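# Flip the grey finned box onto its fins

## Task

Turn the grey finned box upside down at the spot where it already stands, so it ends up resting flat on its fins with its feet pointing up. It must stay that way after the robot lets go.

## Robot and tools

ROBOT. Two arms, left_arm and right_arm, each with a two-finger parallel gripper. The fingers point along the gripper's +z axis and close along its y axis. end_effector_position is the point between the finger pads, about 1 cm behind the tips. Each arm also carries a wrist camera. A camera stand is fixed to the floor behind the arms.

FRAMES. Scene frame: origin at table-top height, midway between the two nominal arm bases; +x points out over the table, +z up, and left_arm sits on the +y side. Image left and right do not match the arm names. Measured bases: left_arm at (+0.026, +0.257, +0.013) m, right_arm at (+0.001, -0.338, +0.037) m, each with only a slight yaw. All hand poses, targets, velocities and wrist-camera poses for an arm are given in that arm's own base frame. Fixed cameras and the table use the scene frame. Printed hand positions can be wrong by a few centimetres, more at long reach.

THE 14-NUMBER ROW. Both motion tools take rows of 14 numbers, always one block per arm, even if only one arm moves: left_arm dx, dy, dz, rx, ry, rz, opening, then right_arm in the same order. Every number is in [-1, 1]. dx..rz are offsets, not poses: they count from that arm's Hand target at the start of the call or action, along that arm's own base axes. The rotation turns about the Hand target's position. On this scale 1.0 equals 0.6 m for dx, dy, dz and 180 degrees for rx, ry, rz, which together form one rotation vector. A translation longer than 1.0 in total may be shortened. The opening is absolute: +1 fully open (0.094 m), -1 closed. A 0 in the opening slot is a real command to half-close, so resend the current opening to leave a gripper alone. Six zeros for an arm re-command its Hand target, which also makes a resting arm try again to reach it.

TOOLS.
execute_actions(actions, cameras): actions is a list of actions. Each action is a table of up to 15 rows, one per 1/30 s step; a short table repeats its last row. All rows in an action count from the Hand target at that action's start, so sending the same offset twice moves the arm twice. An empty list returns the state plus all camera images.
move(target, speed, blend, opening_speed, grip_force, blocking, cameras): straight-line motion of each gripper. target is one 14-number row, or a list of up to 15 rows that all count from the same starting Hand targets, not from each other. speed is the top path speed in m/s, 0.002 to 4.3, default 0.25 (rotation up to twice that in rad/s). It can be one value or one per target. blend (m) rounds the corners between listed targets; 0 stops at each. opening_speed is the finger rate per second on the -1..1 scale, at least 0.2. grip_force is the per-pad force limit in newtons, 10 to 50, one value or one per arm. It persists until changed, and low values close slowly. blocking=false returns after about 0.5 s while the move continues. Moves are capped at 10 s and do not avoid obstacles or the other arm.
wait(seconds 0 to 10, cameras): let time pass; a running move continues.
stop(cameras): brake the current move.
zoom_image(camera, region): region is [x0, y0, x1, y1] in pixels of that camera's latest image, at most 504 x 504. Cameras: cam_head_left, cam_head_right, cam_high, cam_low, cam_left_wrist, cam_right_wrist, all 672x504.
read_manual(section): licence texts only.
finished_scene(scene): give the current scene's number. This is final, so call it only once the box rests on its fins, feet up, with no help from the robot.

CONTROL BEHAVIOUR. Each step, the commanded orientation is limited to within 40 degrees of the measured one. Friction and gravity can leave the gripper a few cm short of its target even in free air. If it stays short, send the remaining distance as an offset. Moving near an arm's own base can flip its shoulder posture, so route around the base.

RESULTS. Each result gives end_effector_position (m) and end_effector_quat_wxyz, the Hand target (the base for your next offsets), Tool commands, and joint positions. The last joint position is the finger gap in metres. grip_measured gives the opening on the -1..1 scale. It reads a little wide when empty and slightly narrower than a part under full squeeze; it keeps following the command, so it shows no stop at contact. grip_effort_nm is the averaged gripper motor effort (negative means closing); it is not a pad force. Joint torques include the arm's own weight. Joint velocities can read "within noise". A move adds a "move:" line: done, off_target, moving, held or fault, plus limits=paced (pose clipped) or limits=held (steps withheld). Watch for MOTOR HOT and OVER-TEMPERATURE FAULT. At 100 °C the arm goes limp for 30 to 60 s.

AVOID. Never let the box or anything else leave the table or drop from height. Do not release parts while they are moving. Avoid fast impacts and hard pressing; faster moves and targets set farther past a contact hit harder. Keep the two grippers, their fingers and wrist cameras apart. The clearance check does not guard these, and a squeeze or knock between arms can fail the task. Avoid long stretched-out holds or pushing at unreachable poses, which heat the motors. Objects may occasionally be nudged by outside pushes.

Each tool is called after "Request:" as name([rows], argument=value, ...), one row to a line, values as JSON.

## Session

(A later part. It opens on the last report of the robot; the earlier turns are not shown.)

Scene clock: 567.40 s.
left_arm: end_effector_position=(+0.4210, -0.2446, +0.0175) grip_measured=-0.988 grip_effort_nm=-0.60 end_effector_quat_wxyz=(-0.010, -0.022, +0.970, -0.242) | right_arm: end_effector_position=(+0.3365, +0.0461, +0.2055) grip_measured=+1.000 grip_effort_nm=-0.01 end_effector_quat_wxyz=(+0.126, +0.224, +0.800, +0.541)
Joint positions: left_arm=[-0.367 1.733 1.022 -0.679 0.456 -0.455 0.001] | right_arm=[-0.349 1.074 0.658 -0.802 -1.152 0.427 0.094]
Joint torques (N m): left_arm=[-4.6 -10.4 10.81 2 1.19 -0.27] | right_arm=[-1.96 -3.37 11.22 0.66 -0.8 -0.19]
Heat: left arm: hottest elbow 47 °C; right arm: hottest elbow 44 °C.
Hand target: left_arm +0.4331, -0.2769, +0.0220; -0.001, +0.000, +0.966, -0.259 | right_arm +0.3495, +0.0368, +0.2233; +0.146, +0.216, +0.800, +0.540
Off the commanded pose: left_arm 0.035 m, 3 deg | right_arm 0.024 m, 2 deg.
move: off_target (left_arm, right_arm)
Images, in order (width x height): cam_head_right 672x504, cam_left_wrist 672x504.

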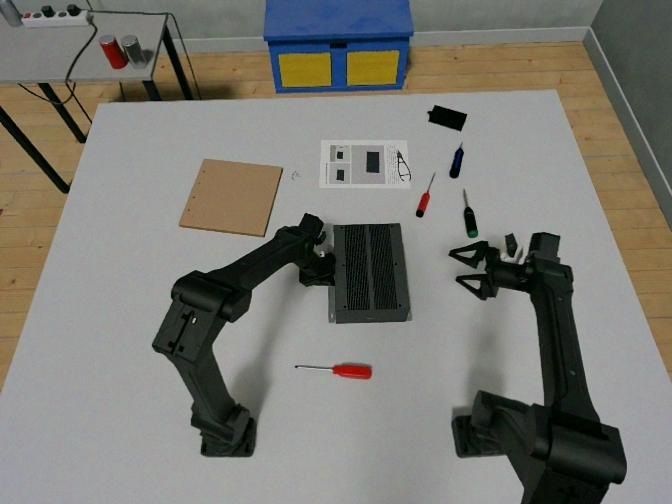

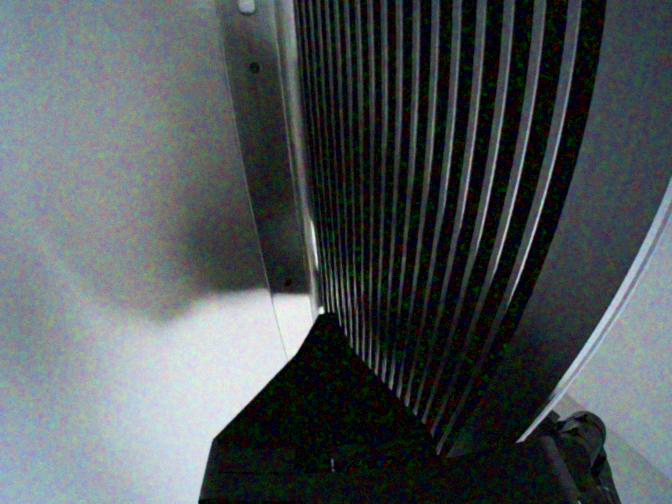

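Request:
move([
  [0.0,0.13,0.02,0,0,0,-1, 0,0,0,0,0,0,1],
  [-0.2,0.55,0.45,0,0,0,-1, 0,0,0,0,0,0,1],
], speed=[0.1,0.2], blend=[0.02,0], cameras=["cam_head_right"])

Request:
zoom_image(camera="cam_head_right", region=[300, 200, 450, 330])

Scene clock: 585.30 s.
left_arm: end_effector_position=(+0.3070, +0.0468, +0.2773) grip_measured=-0.988 grip_effort_nm=-0.60 end_effector_quat_wxyz=(+0.045, -0.023, +0.970, -0.237) | right_arm: end_effector_position=(+0.3365, +0.0461, +0.2055) grip_measured=+1.000 grip_effort_nm=-0.01 end_effector_quat_wxyz=(+0.126, +0.224, +0.800, +0.541)
Joint positions: left_arm=[0.413 1.185 1.179 -1.671 0.477 0.392 0.001] | right_arm=[-0.349 1.074 0.658 -0.802 -1.152 0.427 0.094]
Joint torques (N m): left_arm=[-0.26 -5.89 11.84 0.13 0.3 0.01] | right_arm=[-2.61 -4.01 11.04 0.77 -0.77 -0.22]
Heat: left arm: hottest elbow 48 °C; right arm: hottest elbow 46 °C.
Hand target: left_arm +0.3131, +0.0531, +0.2919; -0.001, +0.000, +0.966, -0.259 | right_arm +0.3495, +0.0368, +0.2233; +0.146, +0.216, +0.800, +0.540
Off the commanded pose: left_arm 0.017 m, 6 deg | right_arm 0.024 m, 2 deg.
joint sent to its limit (left arm) — joint 4 (wrist pitch), lower limit. The joint targets are off in orientation, not in position.
move: off_target (left_arm, right_arm)
Images, in order (width x height): cam_head_right 672x504.

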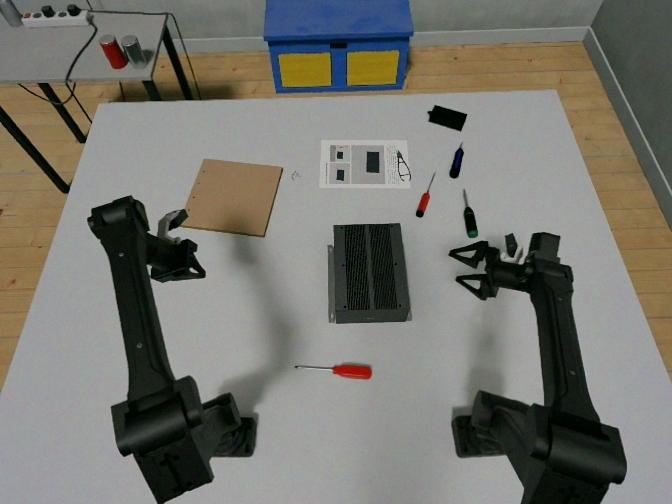

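Scaled by 3.360.

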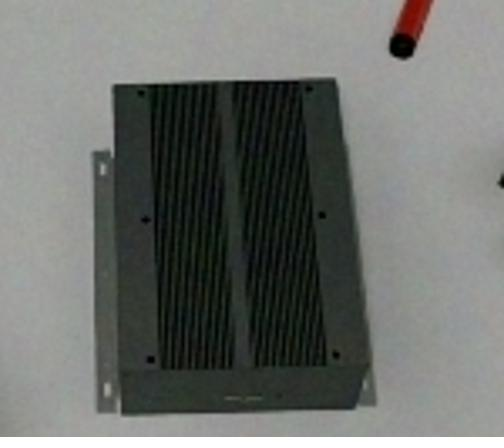

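Request:
move(target=[0,0,0,0,0,0,-1, 0.141,0.082,-0.322,-0.0427,0.0154,0.12,-0.62], speed=[0.12], cameras=["cam_head_right","cam_right_wrist","cam_low"])

Request:
zoom_image(camera="cam_low", region=[250, 220, 400, 320])

Scene clock: 616.10 s.
left_arm: end_effector_position=(+0.3070, +0.0468, +0.2773) grip_measured=-0.988 grip_effort_nm=-0.60 end_effector_quat_wxyz=(+0.045, -0.022, +0.970, -0.237) | right_arm: end_effector_position=(+0.4222, +0.0829, +0.0265) grip_measured=-0.619 grip_effort_nm=-0.08 end_effector_quat_wxyz=(+0.030, +0.080, +0.862, +0.500)
Joint positions: left_arm=[0.413 1.185 1.179 -1.671 0.477 0.392 0.001] | right_arm=[-0.163 1.784 0.885 -0.69 -1.049 0.011 0.018]
Joint torques (N m): left_arm=[-0.09 -5.71 11.86 0.12 0.3 -0.02] | right_arm=[0.32 -11.69 7.34 0.29 -0.54 -0.14]
Heat: left arm: hottest elbow 51 °C; right arm: hottest elbow 47 °C.
Hand target: left_arm +0.3131, +0.0531, +0.2919; -0.001, +0.000, +0.966, -0.259 | right_arm +0.4340, +0.0861, +0.0300; +0.037, +0.065, +0.864, +0.498
Off the commanded pose: left_arm 0.017 m, 6 deg | right_arm 0.013 m, 2 deg.
joint sent to its limit (left arm) — joint 4 (wrist pitch), lower limit. The joint targets are off in orientation, not in position.
move: off_target (left_arm, right_arm)
Images, in order (width x height): cam_head_right 672x504, cam_low 672x504, cam_right_wrist 672x504.

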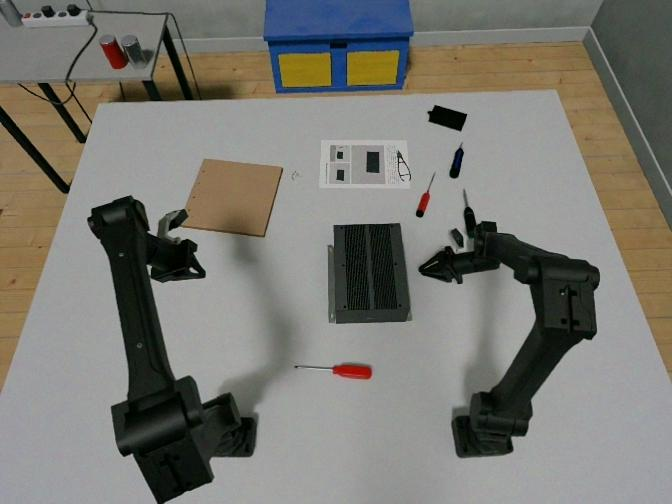

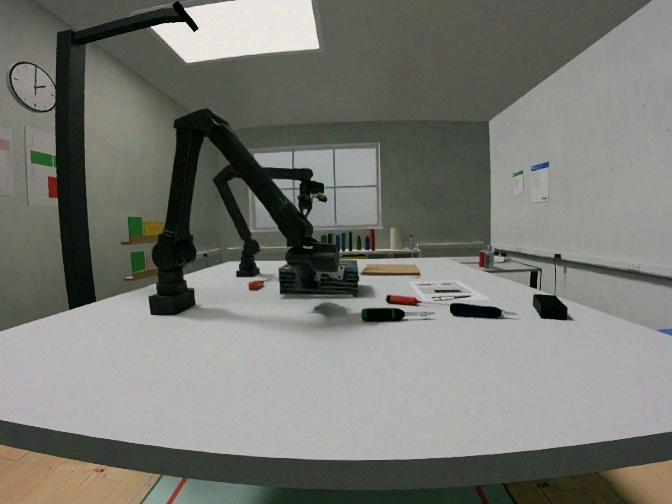

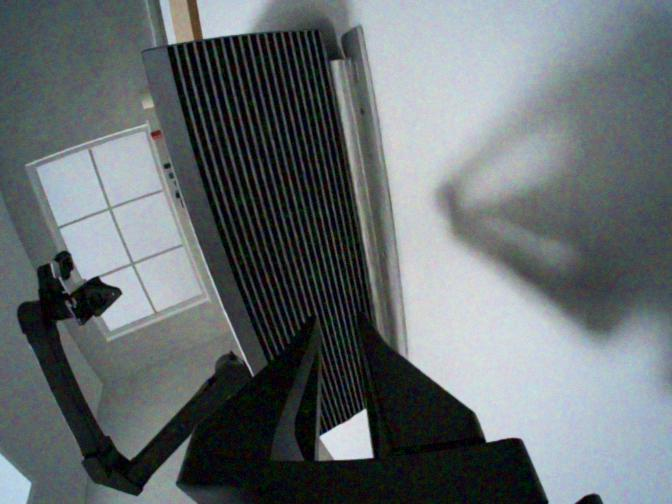

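Scaled by 3.360.

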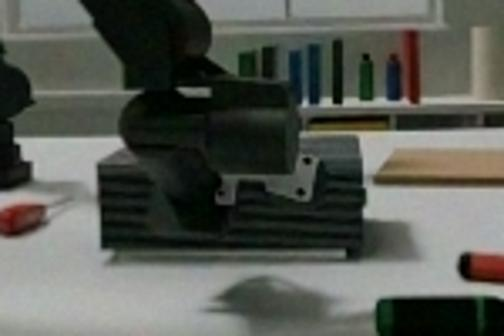

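Request:
move(target=[0,0,0,0,0,0,-1, 0.015,0.0,-0.076,0,0,0,-0.62], speed=[0.06], cameras=["cam_low","cam_right_wrist"])

Request:
zoom_image(camera="cam_low", region=[250, 220, 400, 320])

Request:
zoom_image(camera="cam_right_wrist", region=[270, 220, 480, 370])

Scene clock: 625.63 s.
left_arm: end_effector_position=(+0.3070, +0.0468, +0.2773) grip_measured=-0.988 grip_effort_nm=-0.60 end_effector_quat_wxyz=(+0.045, -0.022, +0.970, -0.237) | right_arm: end_effector_position=(+0.4300, +0.0820, -0.0170) grip_measured=-0.619 grip_effort_nm=-0.08 end_effector_quat_wxyz=(+0.027, +0.081, +0.862, +0.500)
Joint positions: left_arm=[0.413 1.185 1.179 -1.671 0.477 0.392 0.001] | right_arm=[-0.162 1.905 0.901 -0.592 -1.049 0.01 0.018]
Joint torques (N m): left_arm=[0.03 -5.89 11.84 0.09 0.3 -0.02] | right_arm=[0.85 -11.69 6.23 0.72 -0.52 -0.19]
Heat: left arm: hottest elbow 52 °C; right arm: hottest elbow 45 °C.
Hand target: left_arm +0.3131, +0.0531, +0.2919; -0.001, +0.000, +0.966, -0.259 | right_arm +0.4430, +0.0860, -0.0156; +0.037, +0.065, +0.864, +0.498
Off the commanded pose: left_arm 0.017 m, 6 deg | right_arm 0.014 m, 2 deg.
joint sent to its limit (left arm) — joint 4 (wrist pitch), lower limit. The joint targets are off in orientation, not in position.
move: off_target (left_arm, right_arm)
Images, in order (width x height): cam_low 672x504, cam_right_wrist 672x504.

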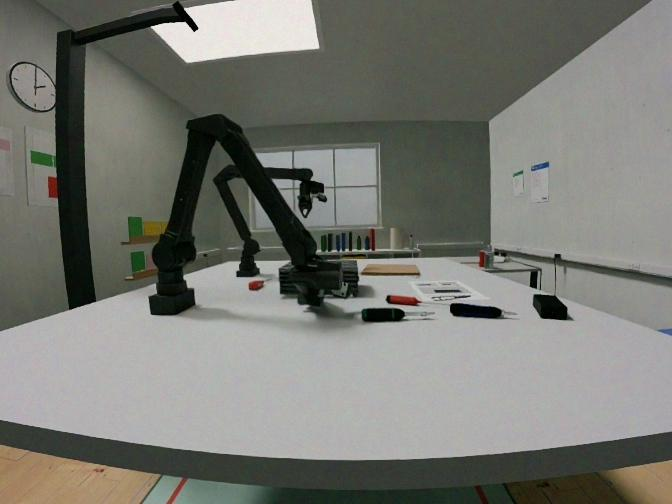

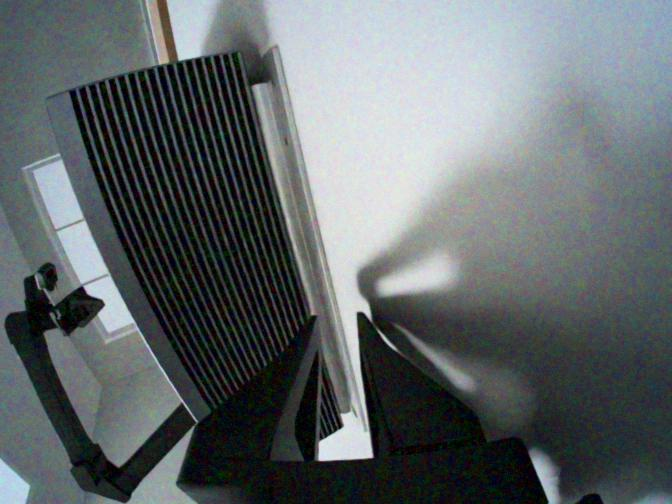

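Scaled by 3.360.

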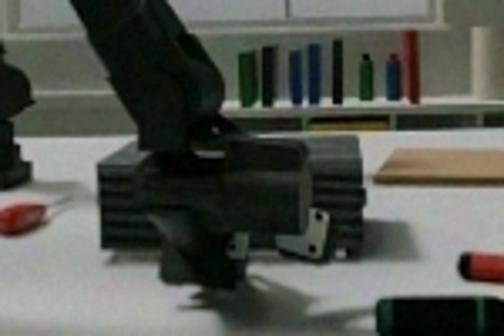

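Scaled by 2.400 from the camera's 672x504 image, which has a finer 960x720 frame.

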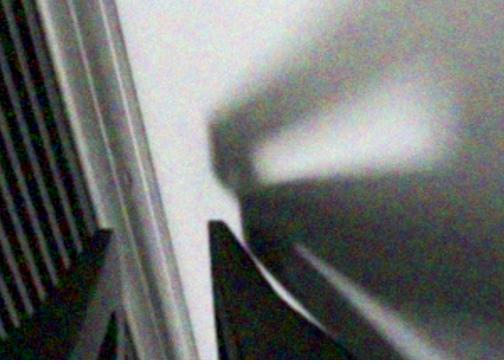

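Request:
move(target=[0,0,0,0,0,0,-1, 0.005,0.0,-0.0105,0,0,0,-0.62], speed=[0.03], cameras=["cam_low","cam_right_wrist"])

Request:
zoom_image(camera="cam_low", region=[280, 250, 370, 310])

Request:
zoom_image(camera="cam_right_wrist", region=[270, 220, 480, 370])

Scene clock: 638.43 s.
left_arm: end_effector_position=(+0.3070, +0.0468, +0.2773) grip_measured=-0.988 grip_effort_nm=-0.60 end_effector_quat_wxyz=(+0.045, -0.022, +0.970, -0.237) | right_arm: end_effector_position=(+0.4339, +0.0819, -0.0212) grip_measured=-0.619 grip_effort_nm=-0.07 end_effector_quat_wxyz=(+0.030, +0.079, +0.862, +0.500)
Joint positions: left_arm=[0.413 1.185 1.179 -1.671 0.477 0.392 0.001] | right_arm=[-0.161 1.92 0.91 -0.579 -1.049 0.01 0.018]
Joint torques (N m): left_arm=[0.03 -5.95 11.88 0.08 0.29 -0.02] | right_arm=[0.26 -11.52 6.24 0.98 -0.53 -0.13]
Heat: left arm: hottest elbow 52 °C; right arm: hottest elbow 43 °C.
Hand target: left_arm +0.3131, +0.0531, +0.2919; -0.001, +0.000, +0.966, -0.259 | right_arm +0.4460, +0.0861, -0.0219; +0.037, +0.065, +0.864, +0.498
Off the commanded pose: left_arm 0.017 m, 6 deg | right_arm 0.013 m, 2 deg.
joint sent to its limit (left arm) — joint 4 (wrist pitch), lower limit. The joint targets are off in orientation, not in position.
move: off_target (left_arm, right_arm)
Images, in order (width x height): cam_low 672x504, cam_right_wrist 672x504.

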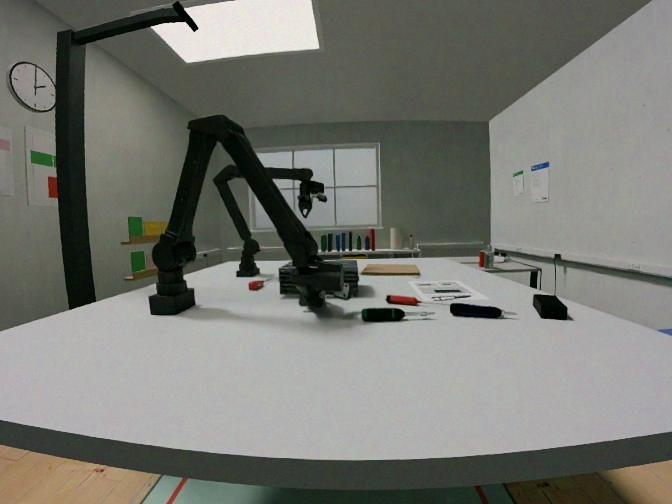

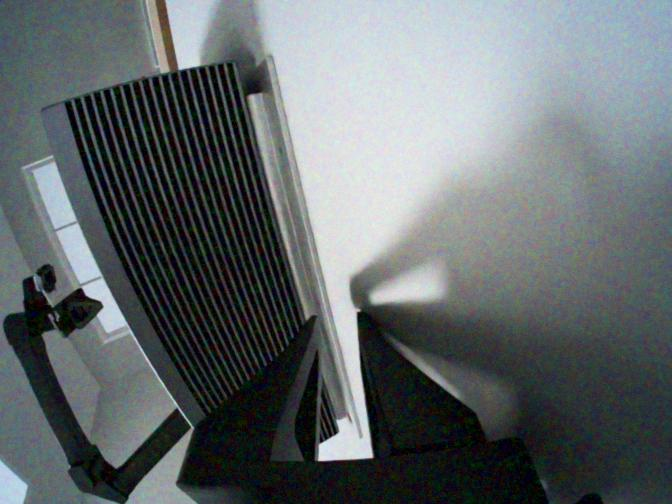

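Scaled by 5.600.

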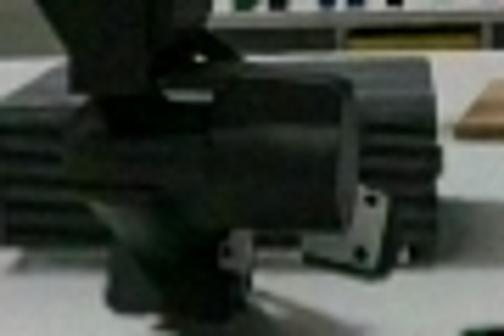

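Scaled by 2.400 from the camera's 672x504 image, which has a finer 960x720 frame.

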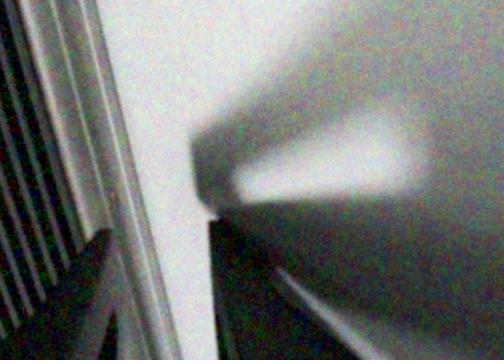

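Request:
move(target=[0,0,0,0,0,0,-1, 0.0,0.062,0,0,0,0,-0.62], speed=[0.03], cameras=["cam_low","cam_right_wrist"])

Request:
zoom_image(camera="cam_low", region=[280, 250, 370, 310])

Request:
zoom_image(camera="cam_right_wrist", region=[270, 220, 480, 370])

Scene clock: 647.23 s.
left_arm: end_effector_position=(+0.3070, +0.0468, +0.2773) grip_measured=-0.988 grip_effort_nm=-0.60 end_effector_quat_wxyz=(+0.045, -0.022, +0.970, -0.237) | right_arm: end_effector_position=(+0.4482, +0.1148, -0.0213) grip_measured=-0.619 grip_effort_nm=-0.07 end_effector_quat_wxyz=(+0.041, +0.070, +0.862, +0.500)
Joint positions: left_arm=[0.413 1.185 1.179 -1.671 0.477 0.392 0.001] | right_arm=[-0.079 1.917 0.899 -0.409 -1.045 0.165 0.018]
Joint torques (N m): left_arm=[-0.15 -5.89 11.88 0.1 0.3 -0.01] | right_arm=[0.97 -13.74 3.78 1.36 -0.38 0.01]
Heat: left arm: hottest elbow 52 °C; right arm: hottest elbow 42 °C.
Hand target: left_arm +0.3131, +0.0531, +0.2919; -0.001, +0.000, +0.966, -0.259 | right_arm +0.4462, +0.1233, -0.0218; +0.037, +0.065, +0.864, +0.498
Off the commanded pose: left_arm 0.017 m, 6 deg | right_arm 0.009 m, 1 deg.
joint sent to its limit (left arm) — joint 4 (wrist pitch), lower limit. The joint targets are off in orientation, not in position.
move: off_target (left_arm)
Images, in order (width x height): cam_low 672x504, cam_right_wrist 672x504.

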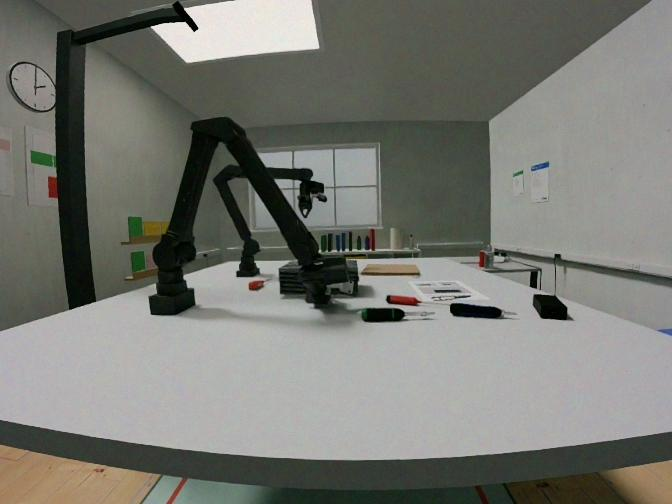

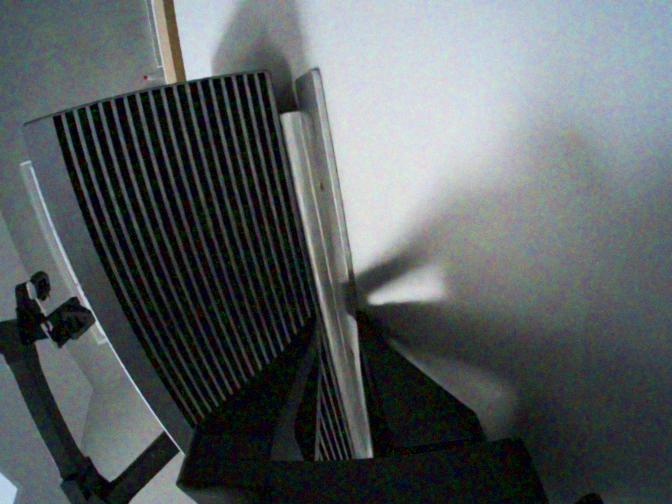

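Scaled by 5.600.

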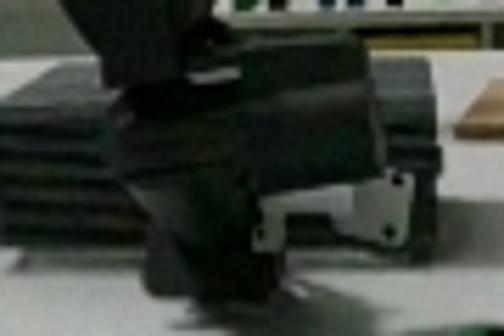

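Scaled by 2.400 from the camera's 672x504 image, which has a finer 960x720 frame.

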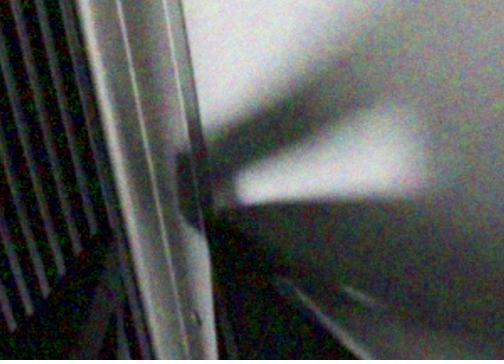

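Request:
move(target=[0,0,0,0,0,0,-1, -0.018,0.02,-0.003,0,0,0,-0.62], speed=[0.02], cameras=["cam_low","cam_right_wrist"])

Request:
zoom_image(camera="cam_right_wrist", region=[300, 250, 440, 350])

Scene clock: 656.10 s.
left_arm: end_effector_position=(+0.3070, +0.0468, +0.2773) grip_measured=-0.988 grip_effort_nm=-0.60 end_effector_quat_wxyz=(+0.045, -0.022, +0.970, -0.237) | right_arm: end_effector_position=(+0.4472, +0.1152, -0.0213) grip_measured=-0.619 grip_effort_nm=-0.07 end_effector_quat_wxyz=(+0.056, +0.074, +0.864, +0.495)
Joint positions: left_arm=[0.413 1.185 1.179 -1.671 0.477 0.392 0.001] | right_arm=[-0.076 1.9 0.865 -0.328 -1.031 0.214 0.018]
Joint torques (N m): left_arm=[-0.09 -5.95 11.84 0.09 0.3 -0.03] | right_arm=[2.84 -13.33 3.17 0.92 -0.71 0.04]
Heat: left arm: hottest elbow 53 °C; right arm: hottest elbow 41 °C.
Hand target: left_arm +0.3131, +0.0531, +0.2919; -0.001, +0.000, +0.966, -0.259 | right_arm +0.4354, +0.1352, -0.0236; +0.037, +0.065, +0.864, +0.498
Off the commanded pose: left_arm 0.017 m, 6 deg | right_arm 0.023 m, 2 deg.
joint sent to its limit (left arm) — joint 4 (wrist pitch), lower limit. The joint targets are off in orientation, not in position.
move: off_target (left_arm, right_arm)
Images, in order (width x height): cam_low 672x504, cam_right_wrist 672x504.

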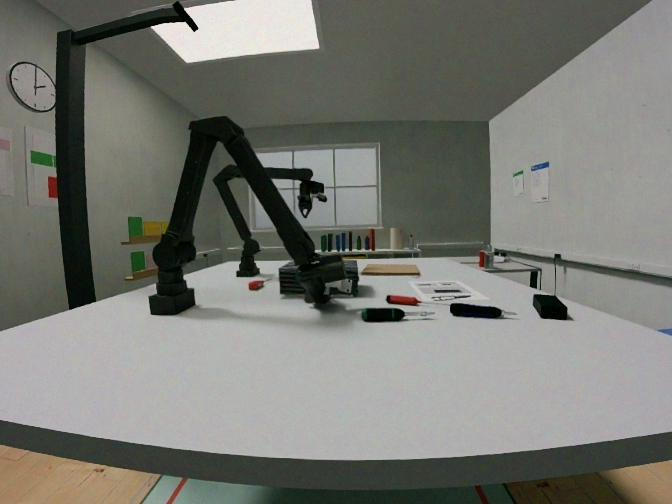

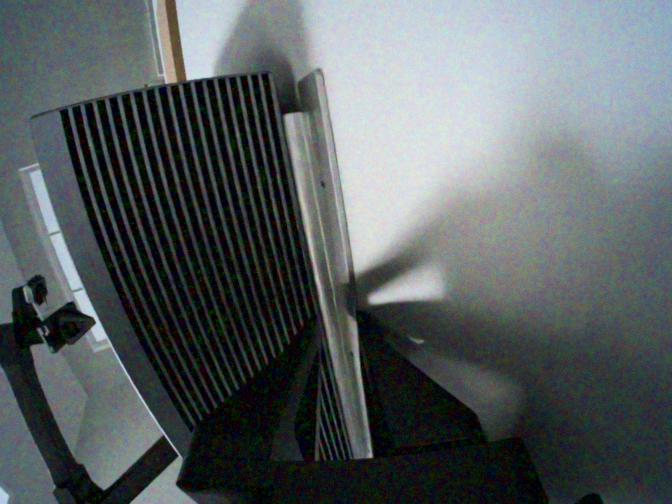

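Scaled by 3.600 from the camera's 672x504 image, which has a finer 960x720 frame.

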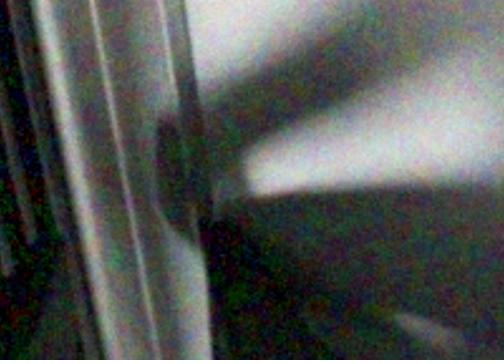

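Request:
move([
  [0,0,0,0,0,0,-1, 0.0,-0.035,0,0,0,0,-0.62],
  [0,0,0,0,0,0,-1, 0.0,-0.035,-0.025,0,0,0,-0.62],
], speed=[0.03,0.02], cameras=["cam_low","cam_right_wrist"])

Request:
zoom_image(camera="cam_right_wrist", region=[300, 250, 440, 350])

Request:
zoom_image(camera="cam_low", region=[280, 250, 370, 310])

Scene clock: 674.77 s.
left_arm: end_effector_position=(+0.3070, +0.0468, +0.2773) grip_measured=-0.988 grip_effort_nm=-0.60 end_effector_quat_wxyz=(+0.045, -0.022, +0.970, -0.237) | right_arm: end_effector_position=(+0.4372, +0.1149, -0.0220) grip_measured=-0.619 grip_effort_nm=-0.05 end_effector_quat_wxyz=(+0.045, +0.063, +0.861, +0.503)
Joint positions: left_arm=[0.413 1.185 1.179 -1.671 0.477 0.392 0.001] | right_arm=[-0.083 1.905 0.866 -0.392 -1.052 0.144 0.018]
Joint torques (N m): left_arm=[-0.21 -5.71 11.88 0.1 0.3 -0.03] | right_arm=[-0.62 -9.47 4.46 1.31 -0.22 -0.22]
Heat: left arm: hottest elbow 53 °C; right arm: hottest elbow 39 °C.
Hand target: left_arm +0.3131, +0.0531, +0.2919; -0.001, +0.000, +0.966, -0.259 | right_arm +0.4353, +0.1143, -0.0386; +0.037, +0.065, +0.864, +0.498
Off the commanded pose: left_arm 0.017 m, 6 deg | right_arm 0.017 m, 1 deg.
joint sent to its limit (left arm) — joint 4 (wrist pitch), lower limit. The joint targets are off in orientation, not in position.
move: off_target (left_arm, right_arm)
Images, in order (width x height): cam_low 672x504, cam_right_wrist 672x504.

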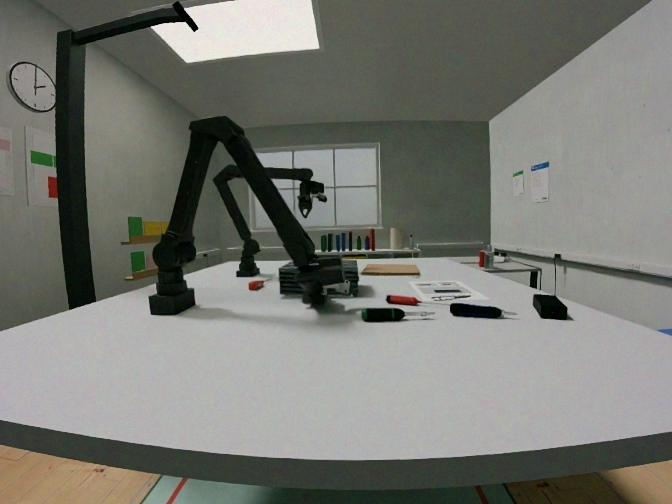

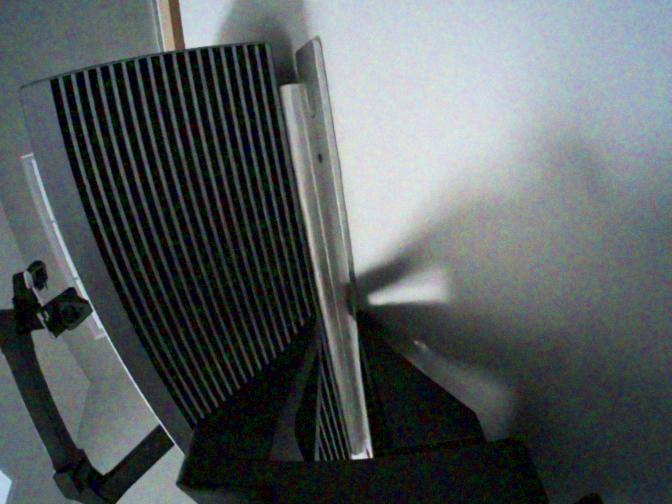

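Scaled by 3.600 from the camera's 672x504 image, which has a finer 960x720 frame.

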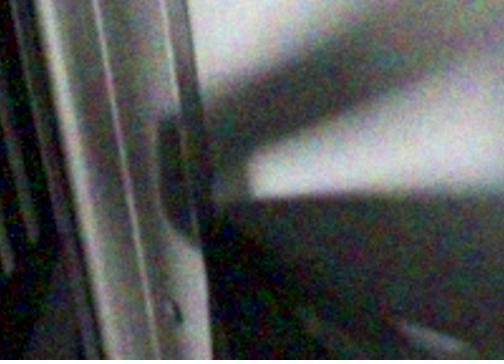

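Scaled by 5.600.

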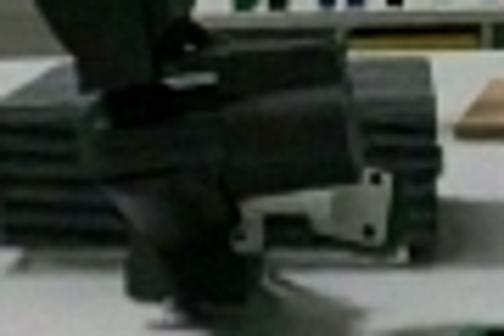

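Request:
move([
  [0,0,0,0,0,0,-1, 0.0,0.0,0.012,0,0,0,-0.62],
  [0,0,0,0,0,0,-1, 0.0,0.035,0.012,0,0,0,-0.62],
], speed=[0.03,0.02], cameras=["cam_low","cam_right_wrist"])

Request:
zoom_image(camera="cam_right_wrist", region=[300, 250, 440, 350])

Scene clock: 685.60 s.
left_arm: end_effector_position=(+0.3070, +0.0468, +0.2773) grip_measured=-0.988 grip_effort_nm=-0.60 end_effector_quat_wxyz=(+0.045, -0.022, +0.970, -0.237) | right_arm: end_effector_position=(+0.4385, +0.1158, -0.0221) grip_measured=-0.619 grip_effort_nm=-0.05 end_effector_quat_wxyz=(+0.048, +0.080, +0.859, +0.504)
Joint positions: left_arm=[0.413 1.185 1.179 -1.671 0.477 0.392 0.001] | right_arm=[-0.08 1.898 0.847 -0.33 -1.05 0.216 0.018]
Joint torques (N m): left_arm=[-0.15 -6.01 11.85 0.13 0.31 -0.01] | right_arm=[3.08 -10.81 4.08 1.77 0.07 0]
Heat: left arm: hottest elbow 54 °C; right arm: hottest elbow 38 °C.
Hand target: left_arm +0.3131, +0.0531, +0.2919; -0.001, +0.000, +0.966, -0.259 | right_arm +0.4352, +0.1353, -0.0315; +0.037, +0.065, +0.864, +0.498
Off the commanded pose: left_arm 0.017 m, 6 deg | right_arm 0.022 m, 2 deg.
joint sent to its limit (left arm) — joint 4 (wrist pitch), lower limit. The joint targets are off in orientation, not in position.
move: off_target (left_arm, right_arm)
Images, in order (width x height): cam_low 672x504, cam_right_wrist 672x504.

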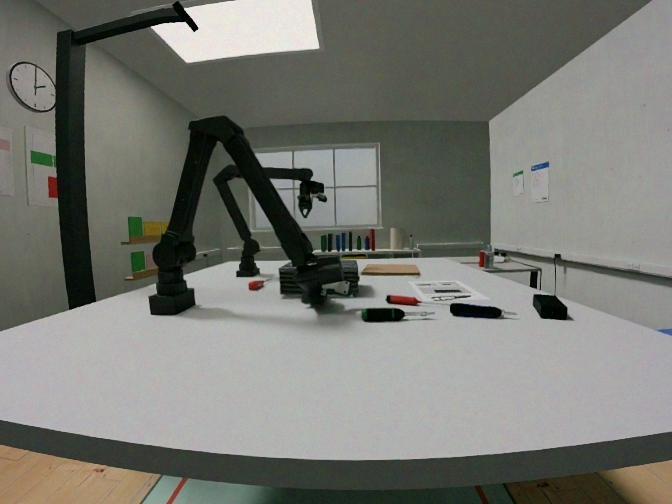

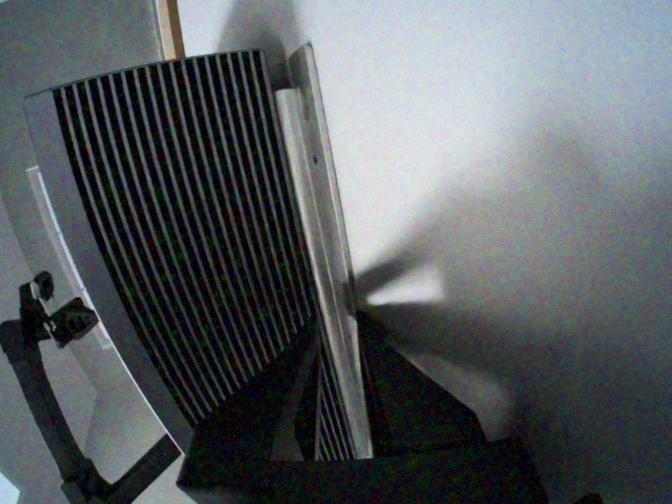

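Scaled by 3.600 from the camera's 672x504 image, which has a finer 960x720 frame.

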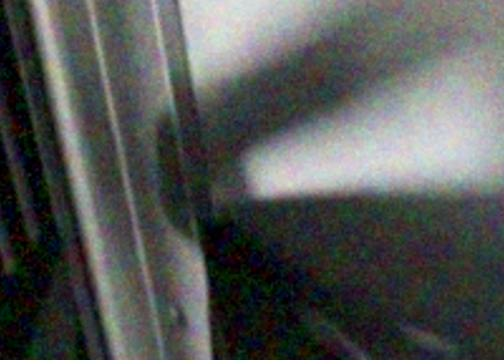

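Request:
move(target=[0,0,0,0,0,0,-1, 0.0,0.03,0.0,0,0,0,-0.62], speed=[0.02], cameras=["cam_head_right","cam_right_wrist"])

Request:
zoom_image(camera="cam_right_wrist", region=[300, 250, 440, 350])

Request:
zoom_image(camera="cam_head_right", region=[300, 200, 450, 330])

Scene clock: 722.10 s.
left_arm: end_effector_position=(+0.3070, +0.0468, +0.2773) grip_measured=-0.988 grip_effort_nm=-0.60 end_effector_quat_wxyz=(+0.045, -0.022, +0.970, -0.237) | right_arm: end_effector_position=(+0.4453, +0.1278, -0.0218) grip_measured=-0.619 grip_effort_nm=-0.05 end_effector_quat_wxyz=(+0.057, +0.082, +0.861, +0.500)
Joint positions: left_arm=[0.413 1.185 1.179 -1.671 0.477 0.392 0.001] | right_arm=[-0.048 1.894 0.838 -0.242 -1.032 0.298 0.018]
Joint torques (N m): left_arm=[-0.15 -5.83 11.85 0.13 0.3 -0.02] | right_arm=[3.9 -10.64 3.54 1.66 -0.29 0.04]
Heat: left arm: hottest elbow 54 °C; right arm: hottest elbow 37 °C.
Hand target: left_arm +0.3131, +0.0531, +0.2919; -0.001, +0.000, +0.966, -0.259 | right_arm +0.4352, +0.1533, -0.0315; +0.037, +0.065, +0.864, +0.498
Off the commanded pose: left_arm 0.017 m, 6 deg | right_arm 0.029 m, 3 deg.
joint sent to its limit (left arm) — joint 4 (wrist pitch), lower limit. The joint targets are off in orientation, not in position.
move: off_target (left_arm, right_arm)
Images, in order (width x height): cam_head_right 672x504, cam_right_wrist 672x504.

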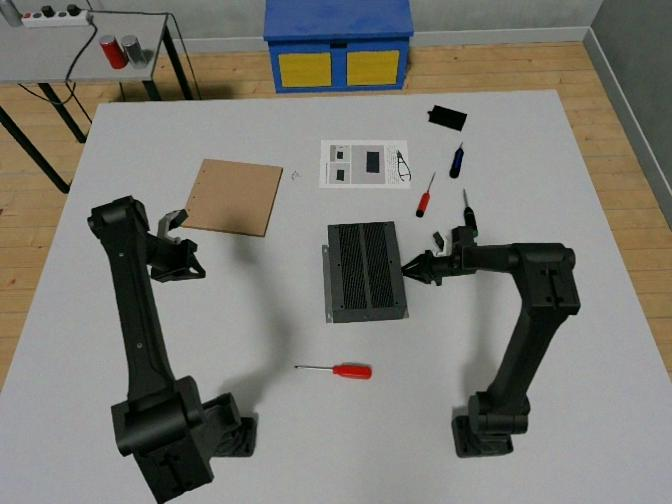

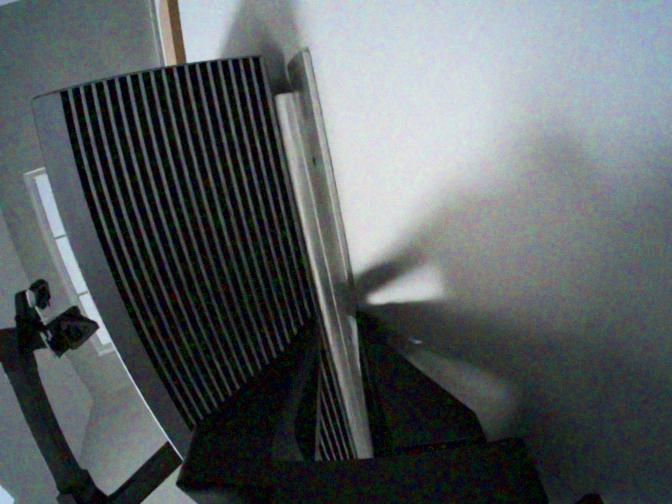

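Scaled by 3.600 from the camera's 672x504 image, which has a finer 960x720 frame.

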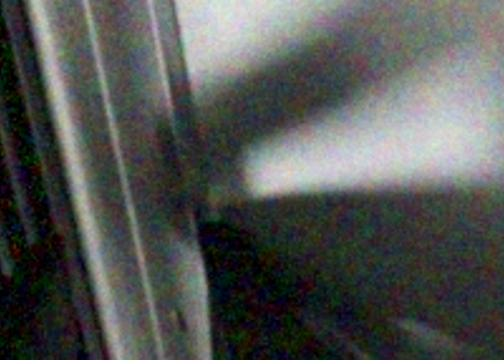

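Scaled by 3.360.

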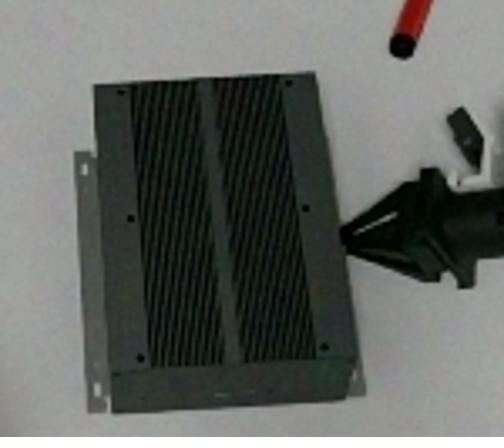

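Request:
execute_actions(actions=[], cameras=["cam_low","cam_high"])

Request:
zoom_image(camera="cam_low", region=[320, 265, 370, 302])

Request:
zoom_image(camera="cam_high", region=[230, 200, 380, 312])

Scene clock: 747.40 s.
left_arm: end_effector_position=(+0.3070, +0.0468, +0.2773) grip_measured=-0.988 grip_effort_nm=-0.60 end_effector_quat_wxyz=(+0.045, -0.022, +0.970, -0.237) | right_arm: end_effector_position=(+0.4453, +0.1278, -0.0218) grip_measured=-0.619 grip_effort_nm=-0.05 end_effector_quat_wxyz=(+0.056, +0.082, +0.860, +0.500)
Joint positions: left_arm=[0.413 1.185 1.179 -1.671 0.477 0.392 0.001] | right_arm=[-0.048 1.894 0.838 -0.242 -1.032 0.298 0.018]
Joint velocities: within noise
Joint torques (N m): left_arm=[-0.09 -5.95 11.86 0.13 0.3 -0.02] | right_arm=[3.72 -11.34 3.64 1.65 -0.32 0]
Heat: left arm: hottest elbow 54 °C; right arm: hottest elbow 36 °C.
Hand target: left_arm +0.3131, +0.0531, +0.2919; -0.001, +0.000, +0.966, -0.259 | right_arm +0.4352, +0.1533, -0.0315; +0.037, +0.065, +0.864, +0.498
Tool commands: left_gripper/opening=-1.0 right_gripper/opening=-0.62
Off the commanded pose: left_arm 0.017 m, 6 deg | right_arm 0.029 m, 3 deg.
Images, in order (width x height): cam_high 672x504, cam_low 672x504.

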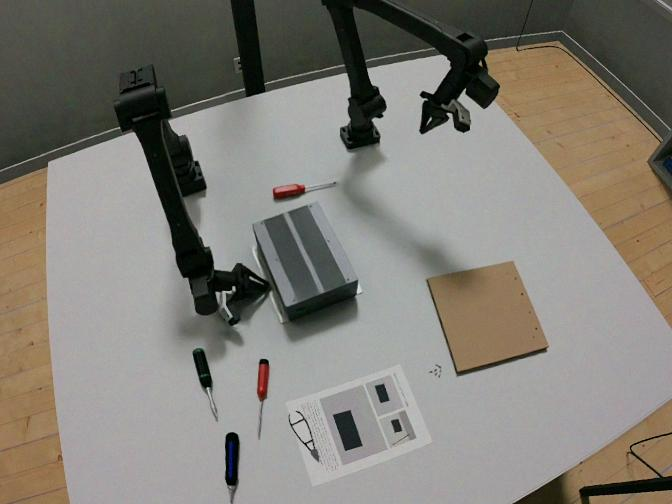

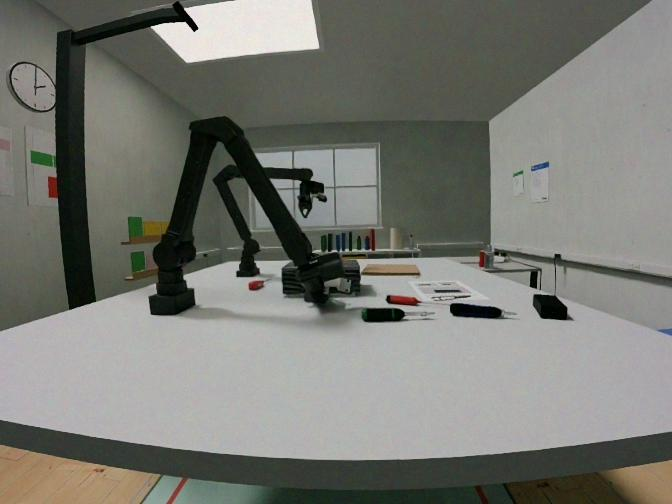

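Scaled by 10.080.

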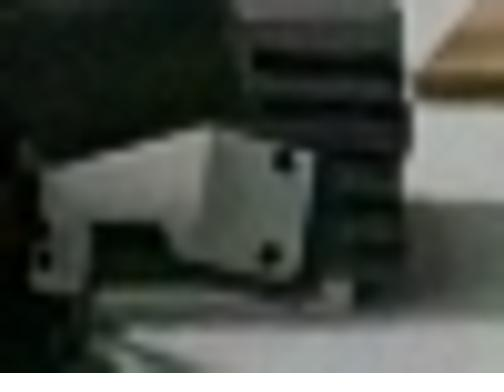

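Scaled by 3.360.

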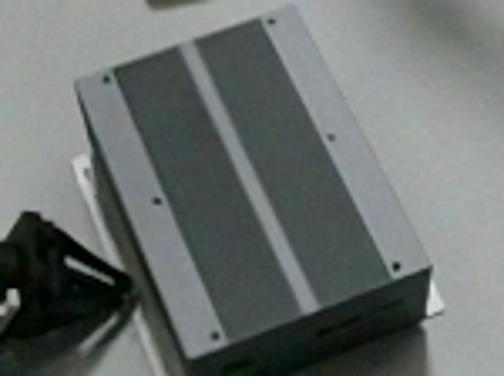

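Request:
move(target=[0,0,0,0,0,0,-1, 0.0,-0.02,0.05,0,0,0,-0.62], speed=[0.02], cameras=["cam_low","cam_right_wrist"])

Request:
zoom_image(camera="cam_right_wrist", region=[300, 250, 440, 350])

Scene clock: 842.23 s.
left_arm: end_effector_position=(+0.3070, +0.0468, +0.2773) grip_measured=-0.988 grip_effort_nm=-0.60 end_effector_quat_wxyz=(+0.045, -0.022, +0.970, -0.237) | right_arm: end_effector_position=(+0.4325, +0.1373, -0.0089) grip_measured=-0.619 grip_effort_nm=-0.04 end_effector_quat_wxyz=(+0.032, +0.077, +0.864, +0.496)
Joint positions: left_arm=[0.413 1.185 1.179 -1.671 0.477 0.392 0.001] | right_arm=[-0.026 1.852 0.838 -0.344 -1.027 0.271 0.018]
Joint torques (N m): left_arm=[-0.15 -5.89 11.86 0.09 0.3 -0.01] | right_arm=[0.62 -13.98 4.89 0.66 -0.83 -0.23]
Heat: left arm: hottest elbow 55 °C; right arm: hottest elbow 35 °C.
Hand target: left_arm +0.3131, +0.0531, +0.2919; -0.001, +0.000, +0.966, -0.259 | right_arm +0.4353, +0.1412, -0.0015; +0.037, +0.065, +0.864, +0.498
Off the commanded pose: left_arm 0.017 m, 6 deg | right_arm 0.009 m, 1 deg.
joint sent to its limit (left arm) — joint 4 (wrist pitch), lower limit. The joint targets are off in orientation, not in position.
move: off_target (left_arm)
Images, in order (width x height): cam_low 672x504, cam_right_wrist 672x504.

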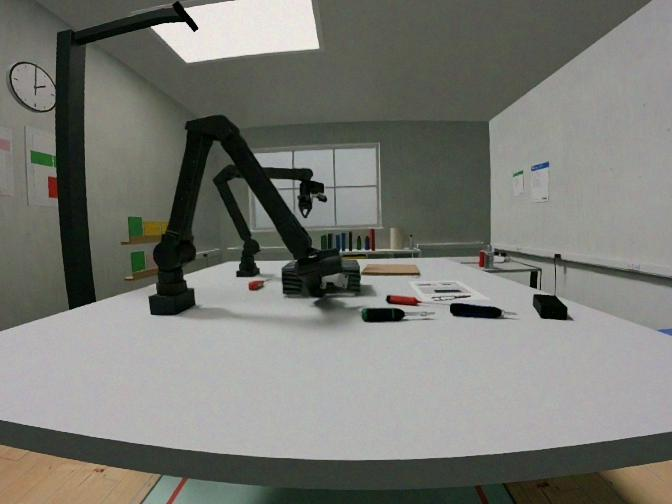

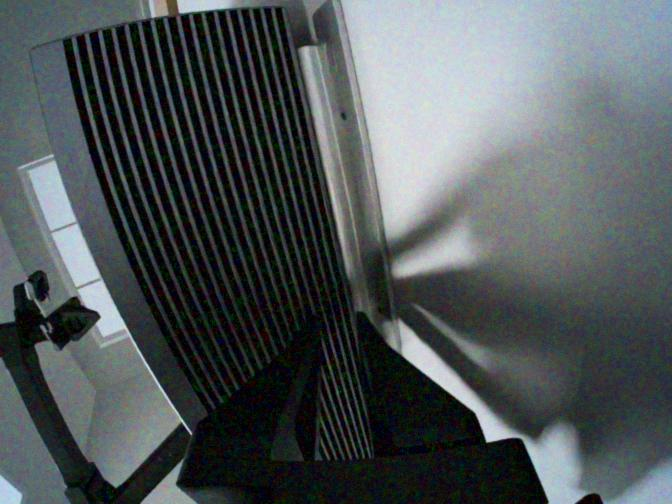

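Scaled by 3.600 from the camera's 672x504 image, which has a finer 960x720 frame.

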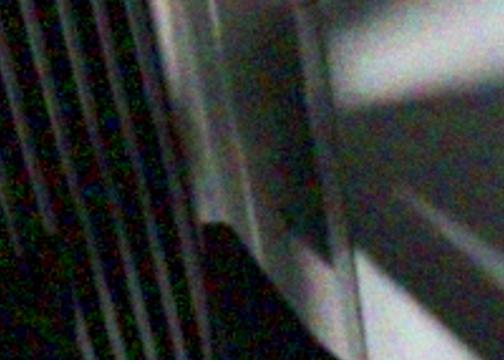

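Request:
move(target=[0,0,0,0,0,0,-1, 0.0,-0.005,-0.045,0,0,0,-0.62], speed=[0.02], cameras=["cam_right_wrist"])

Request:
zoom_image(camera="cam_right_wrist", region=[300, 250, 440, 350])

Scene clock: 851.53 s.
left_arm: end_effector_position=(+0.3070, +0.0468, +0.2773) grip_measured=-0.988 grip_effort_nm=-0.60 end_effector_quat_wxyz=(+0.045, -0.022, +0.970, -0.237) | right_arm: end_effector_position=(+0.4334, +0.1381, -0.0185) grip_measured=-0.619 grip_effort_nm=-0.05 end_effector_quat_wxyz=(+0.037, +0.068, +0.863, +0.500)
Joint positions: left_arm=[0.413 1.185 1.179 -1.671 0.477 0.392 0.001] | right_arm=[-0.026 1.881 0.838 -0.31 -1.036 0.256 0.018]
Joint torques (N m): left_arm=[-0.09 -5.89 11.84 0.09 0.3 -0.03] | right_arm=[-0.38 -10.29 4.88 1.36 -0.47 -0.16]
Heat: left arm: hottest elbow 55 °C; right arm: hottest elbow 35 °C.
Hand target: left_arm +0.3131, +0.0531, +0.2919; -0.001, +0.000, +0.966, -0.259 | right_arm +0.4353, +0.1383, -0.0284; +0.037, +0.065, +0.864, +0.498
Off the commanded pose: left_arm 0.017 m, 6 deg | right_arm 0.010 m, 0 deg.
joint sent to its limit (left arm) — joint 4 (wrist pitch), lower limit. The joint targets are off in orientation, not in position.
move: off_target (left_arm)
Images, in order (width x height): cam_right_wrist 672x504.

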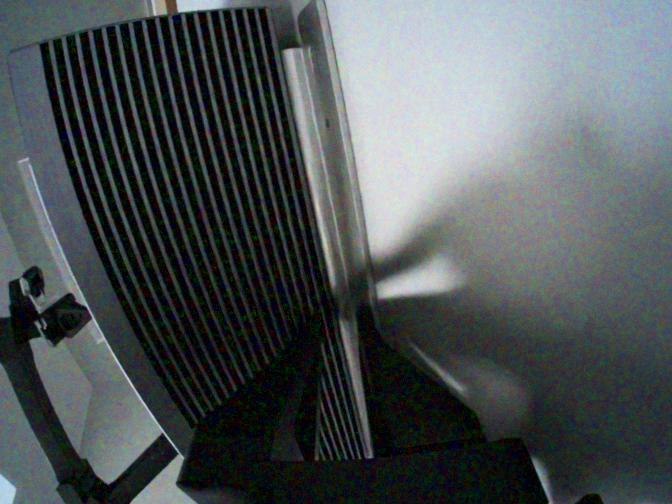

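Scaled by 3.600 from the camera's 672x504 image, which has a finer 960x720 frame.

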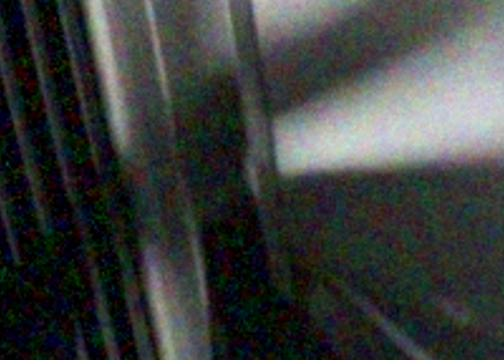

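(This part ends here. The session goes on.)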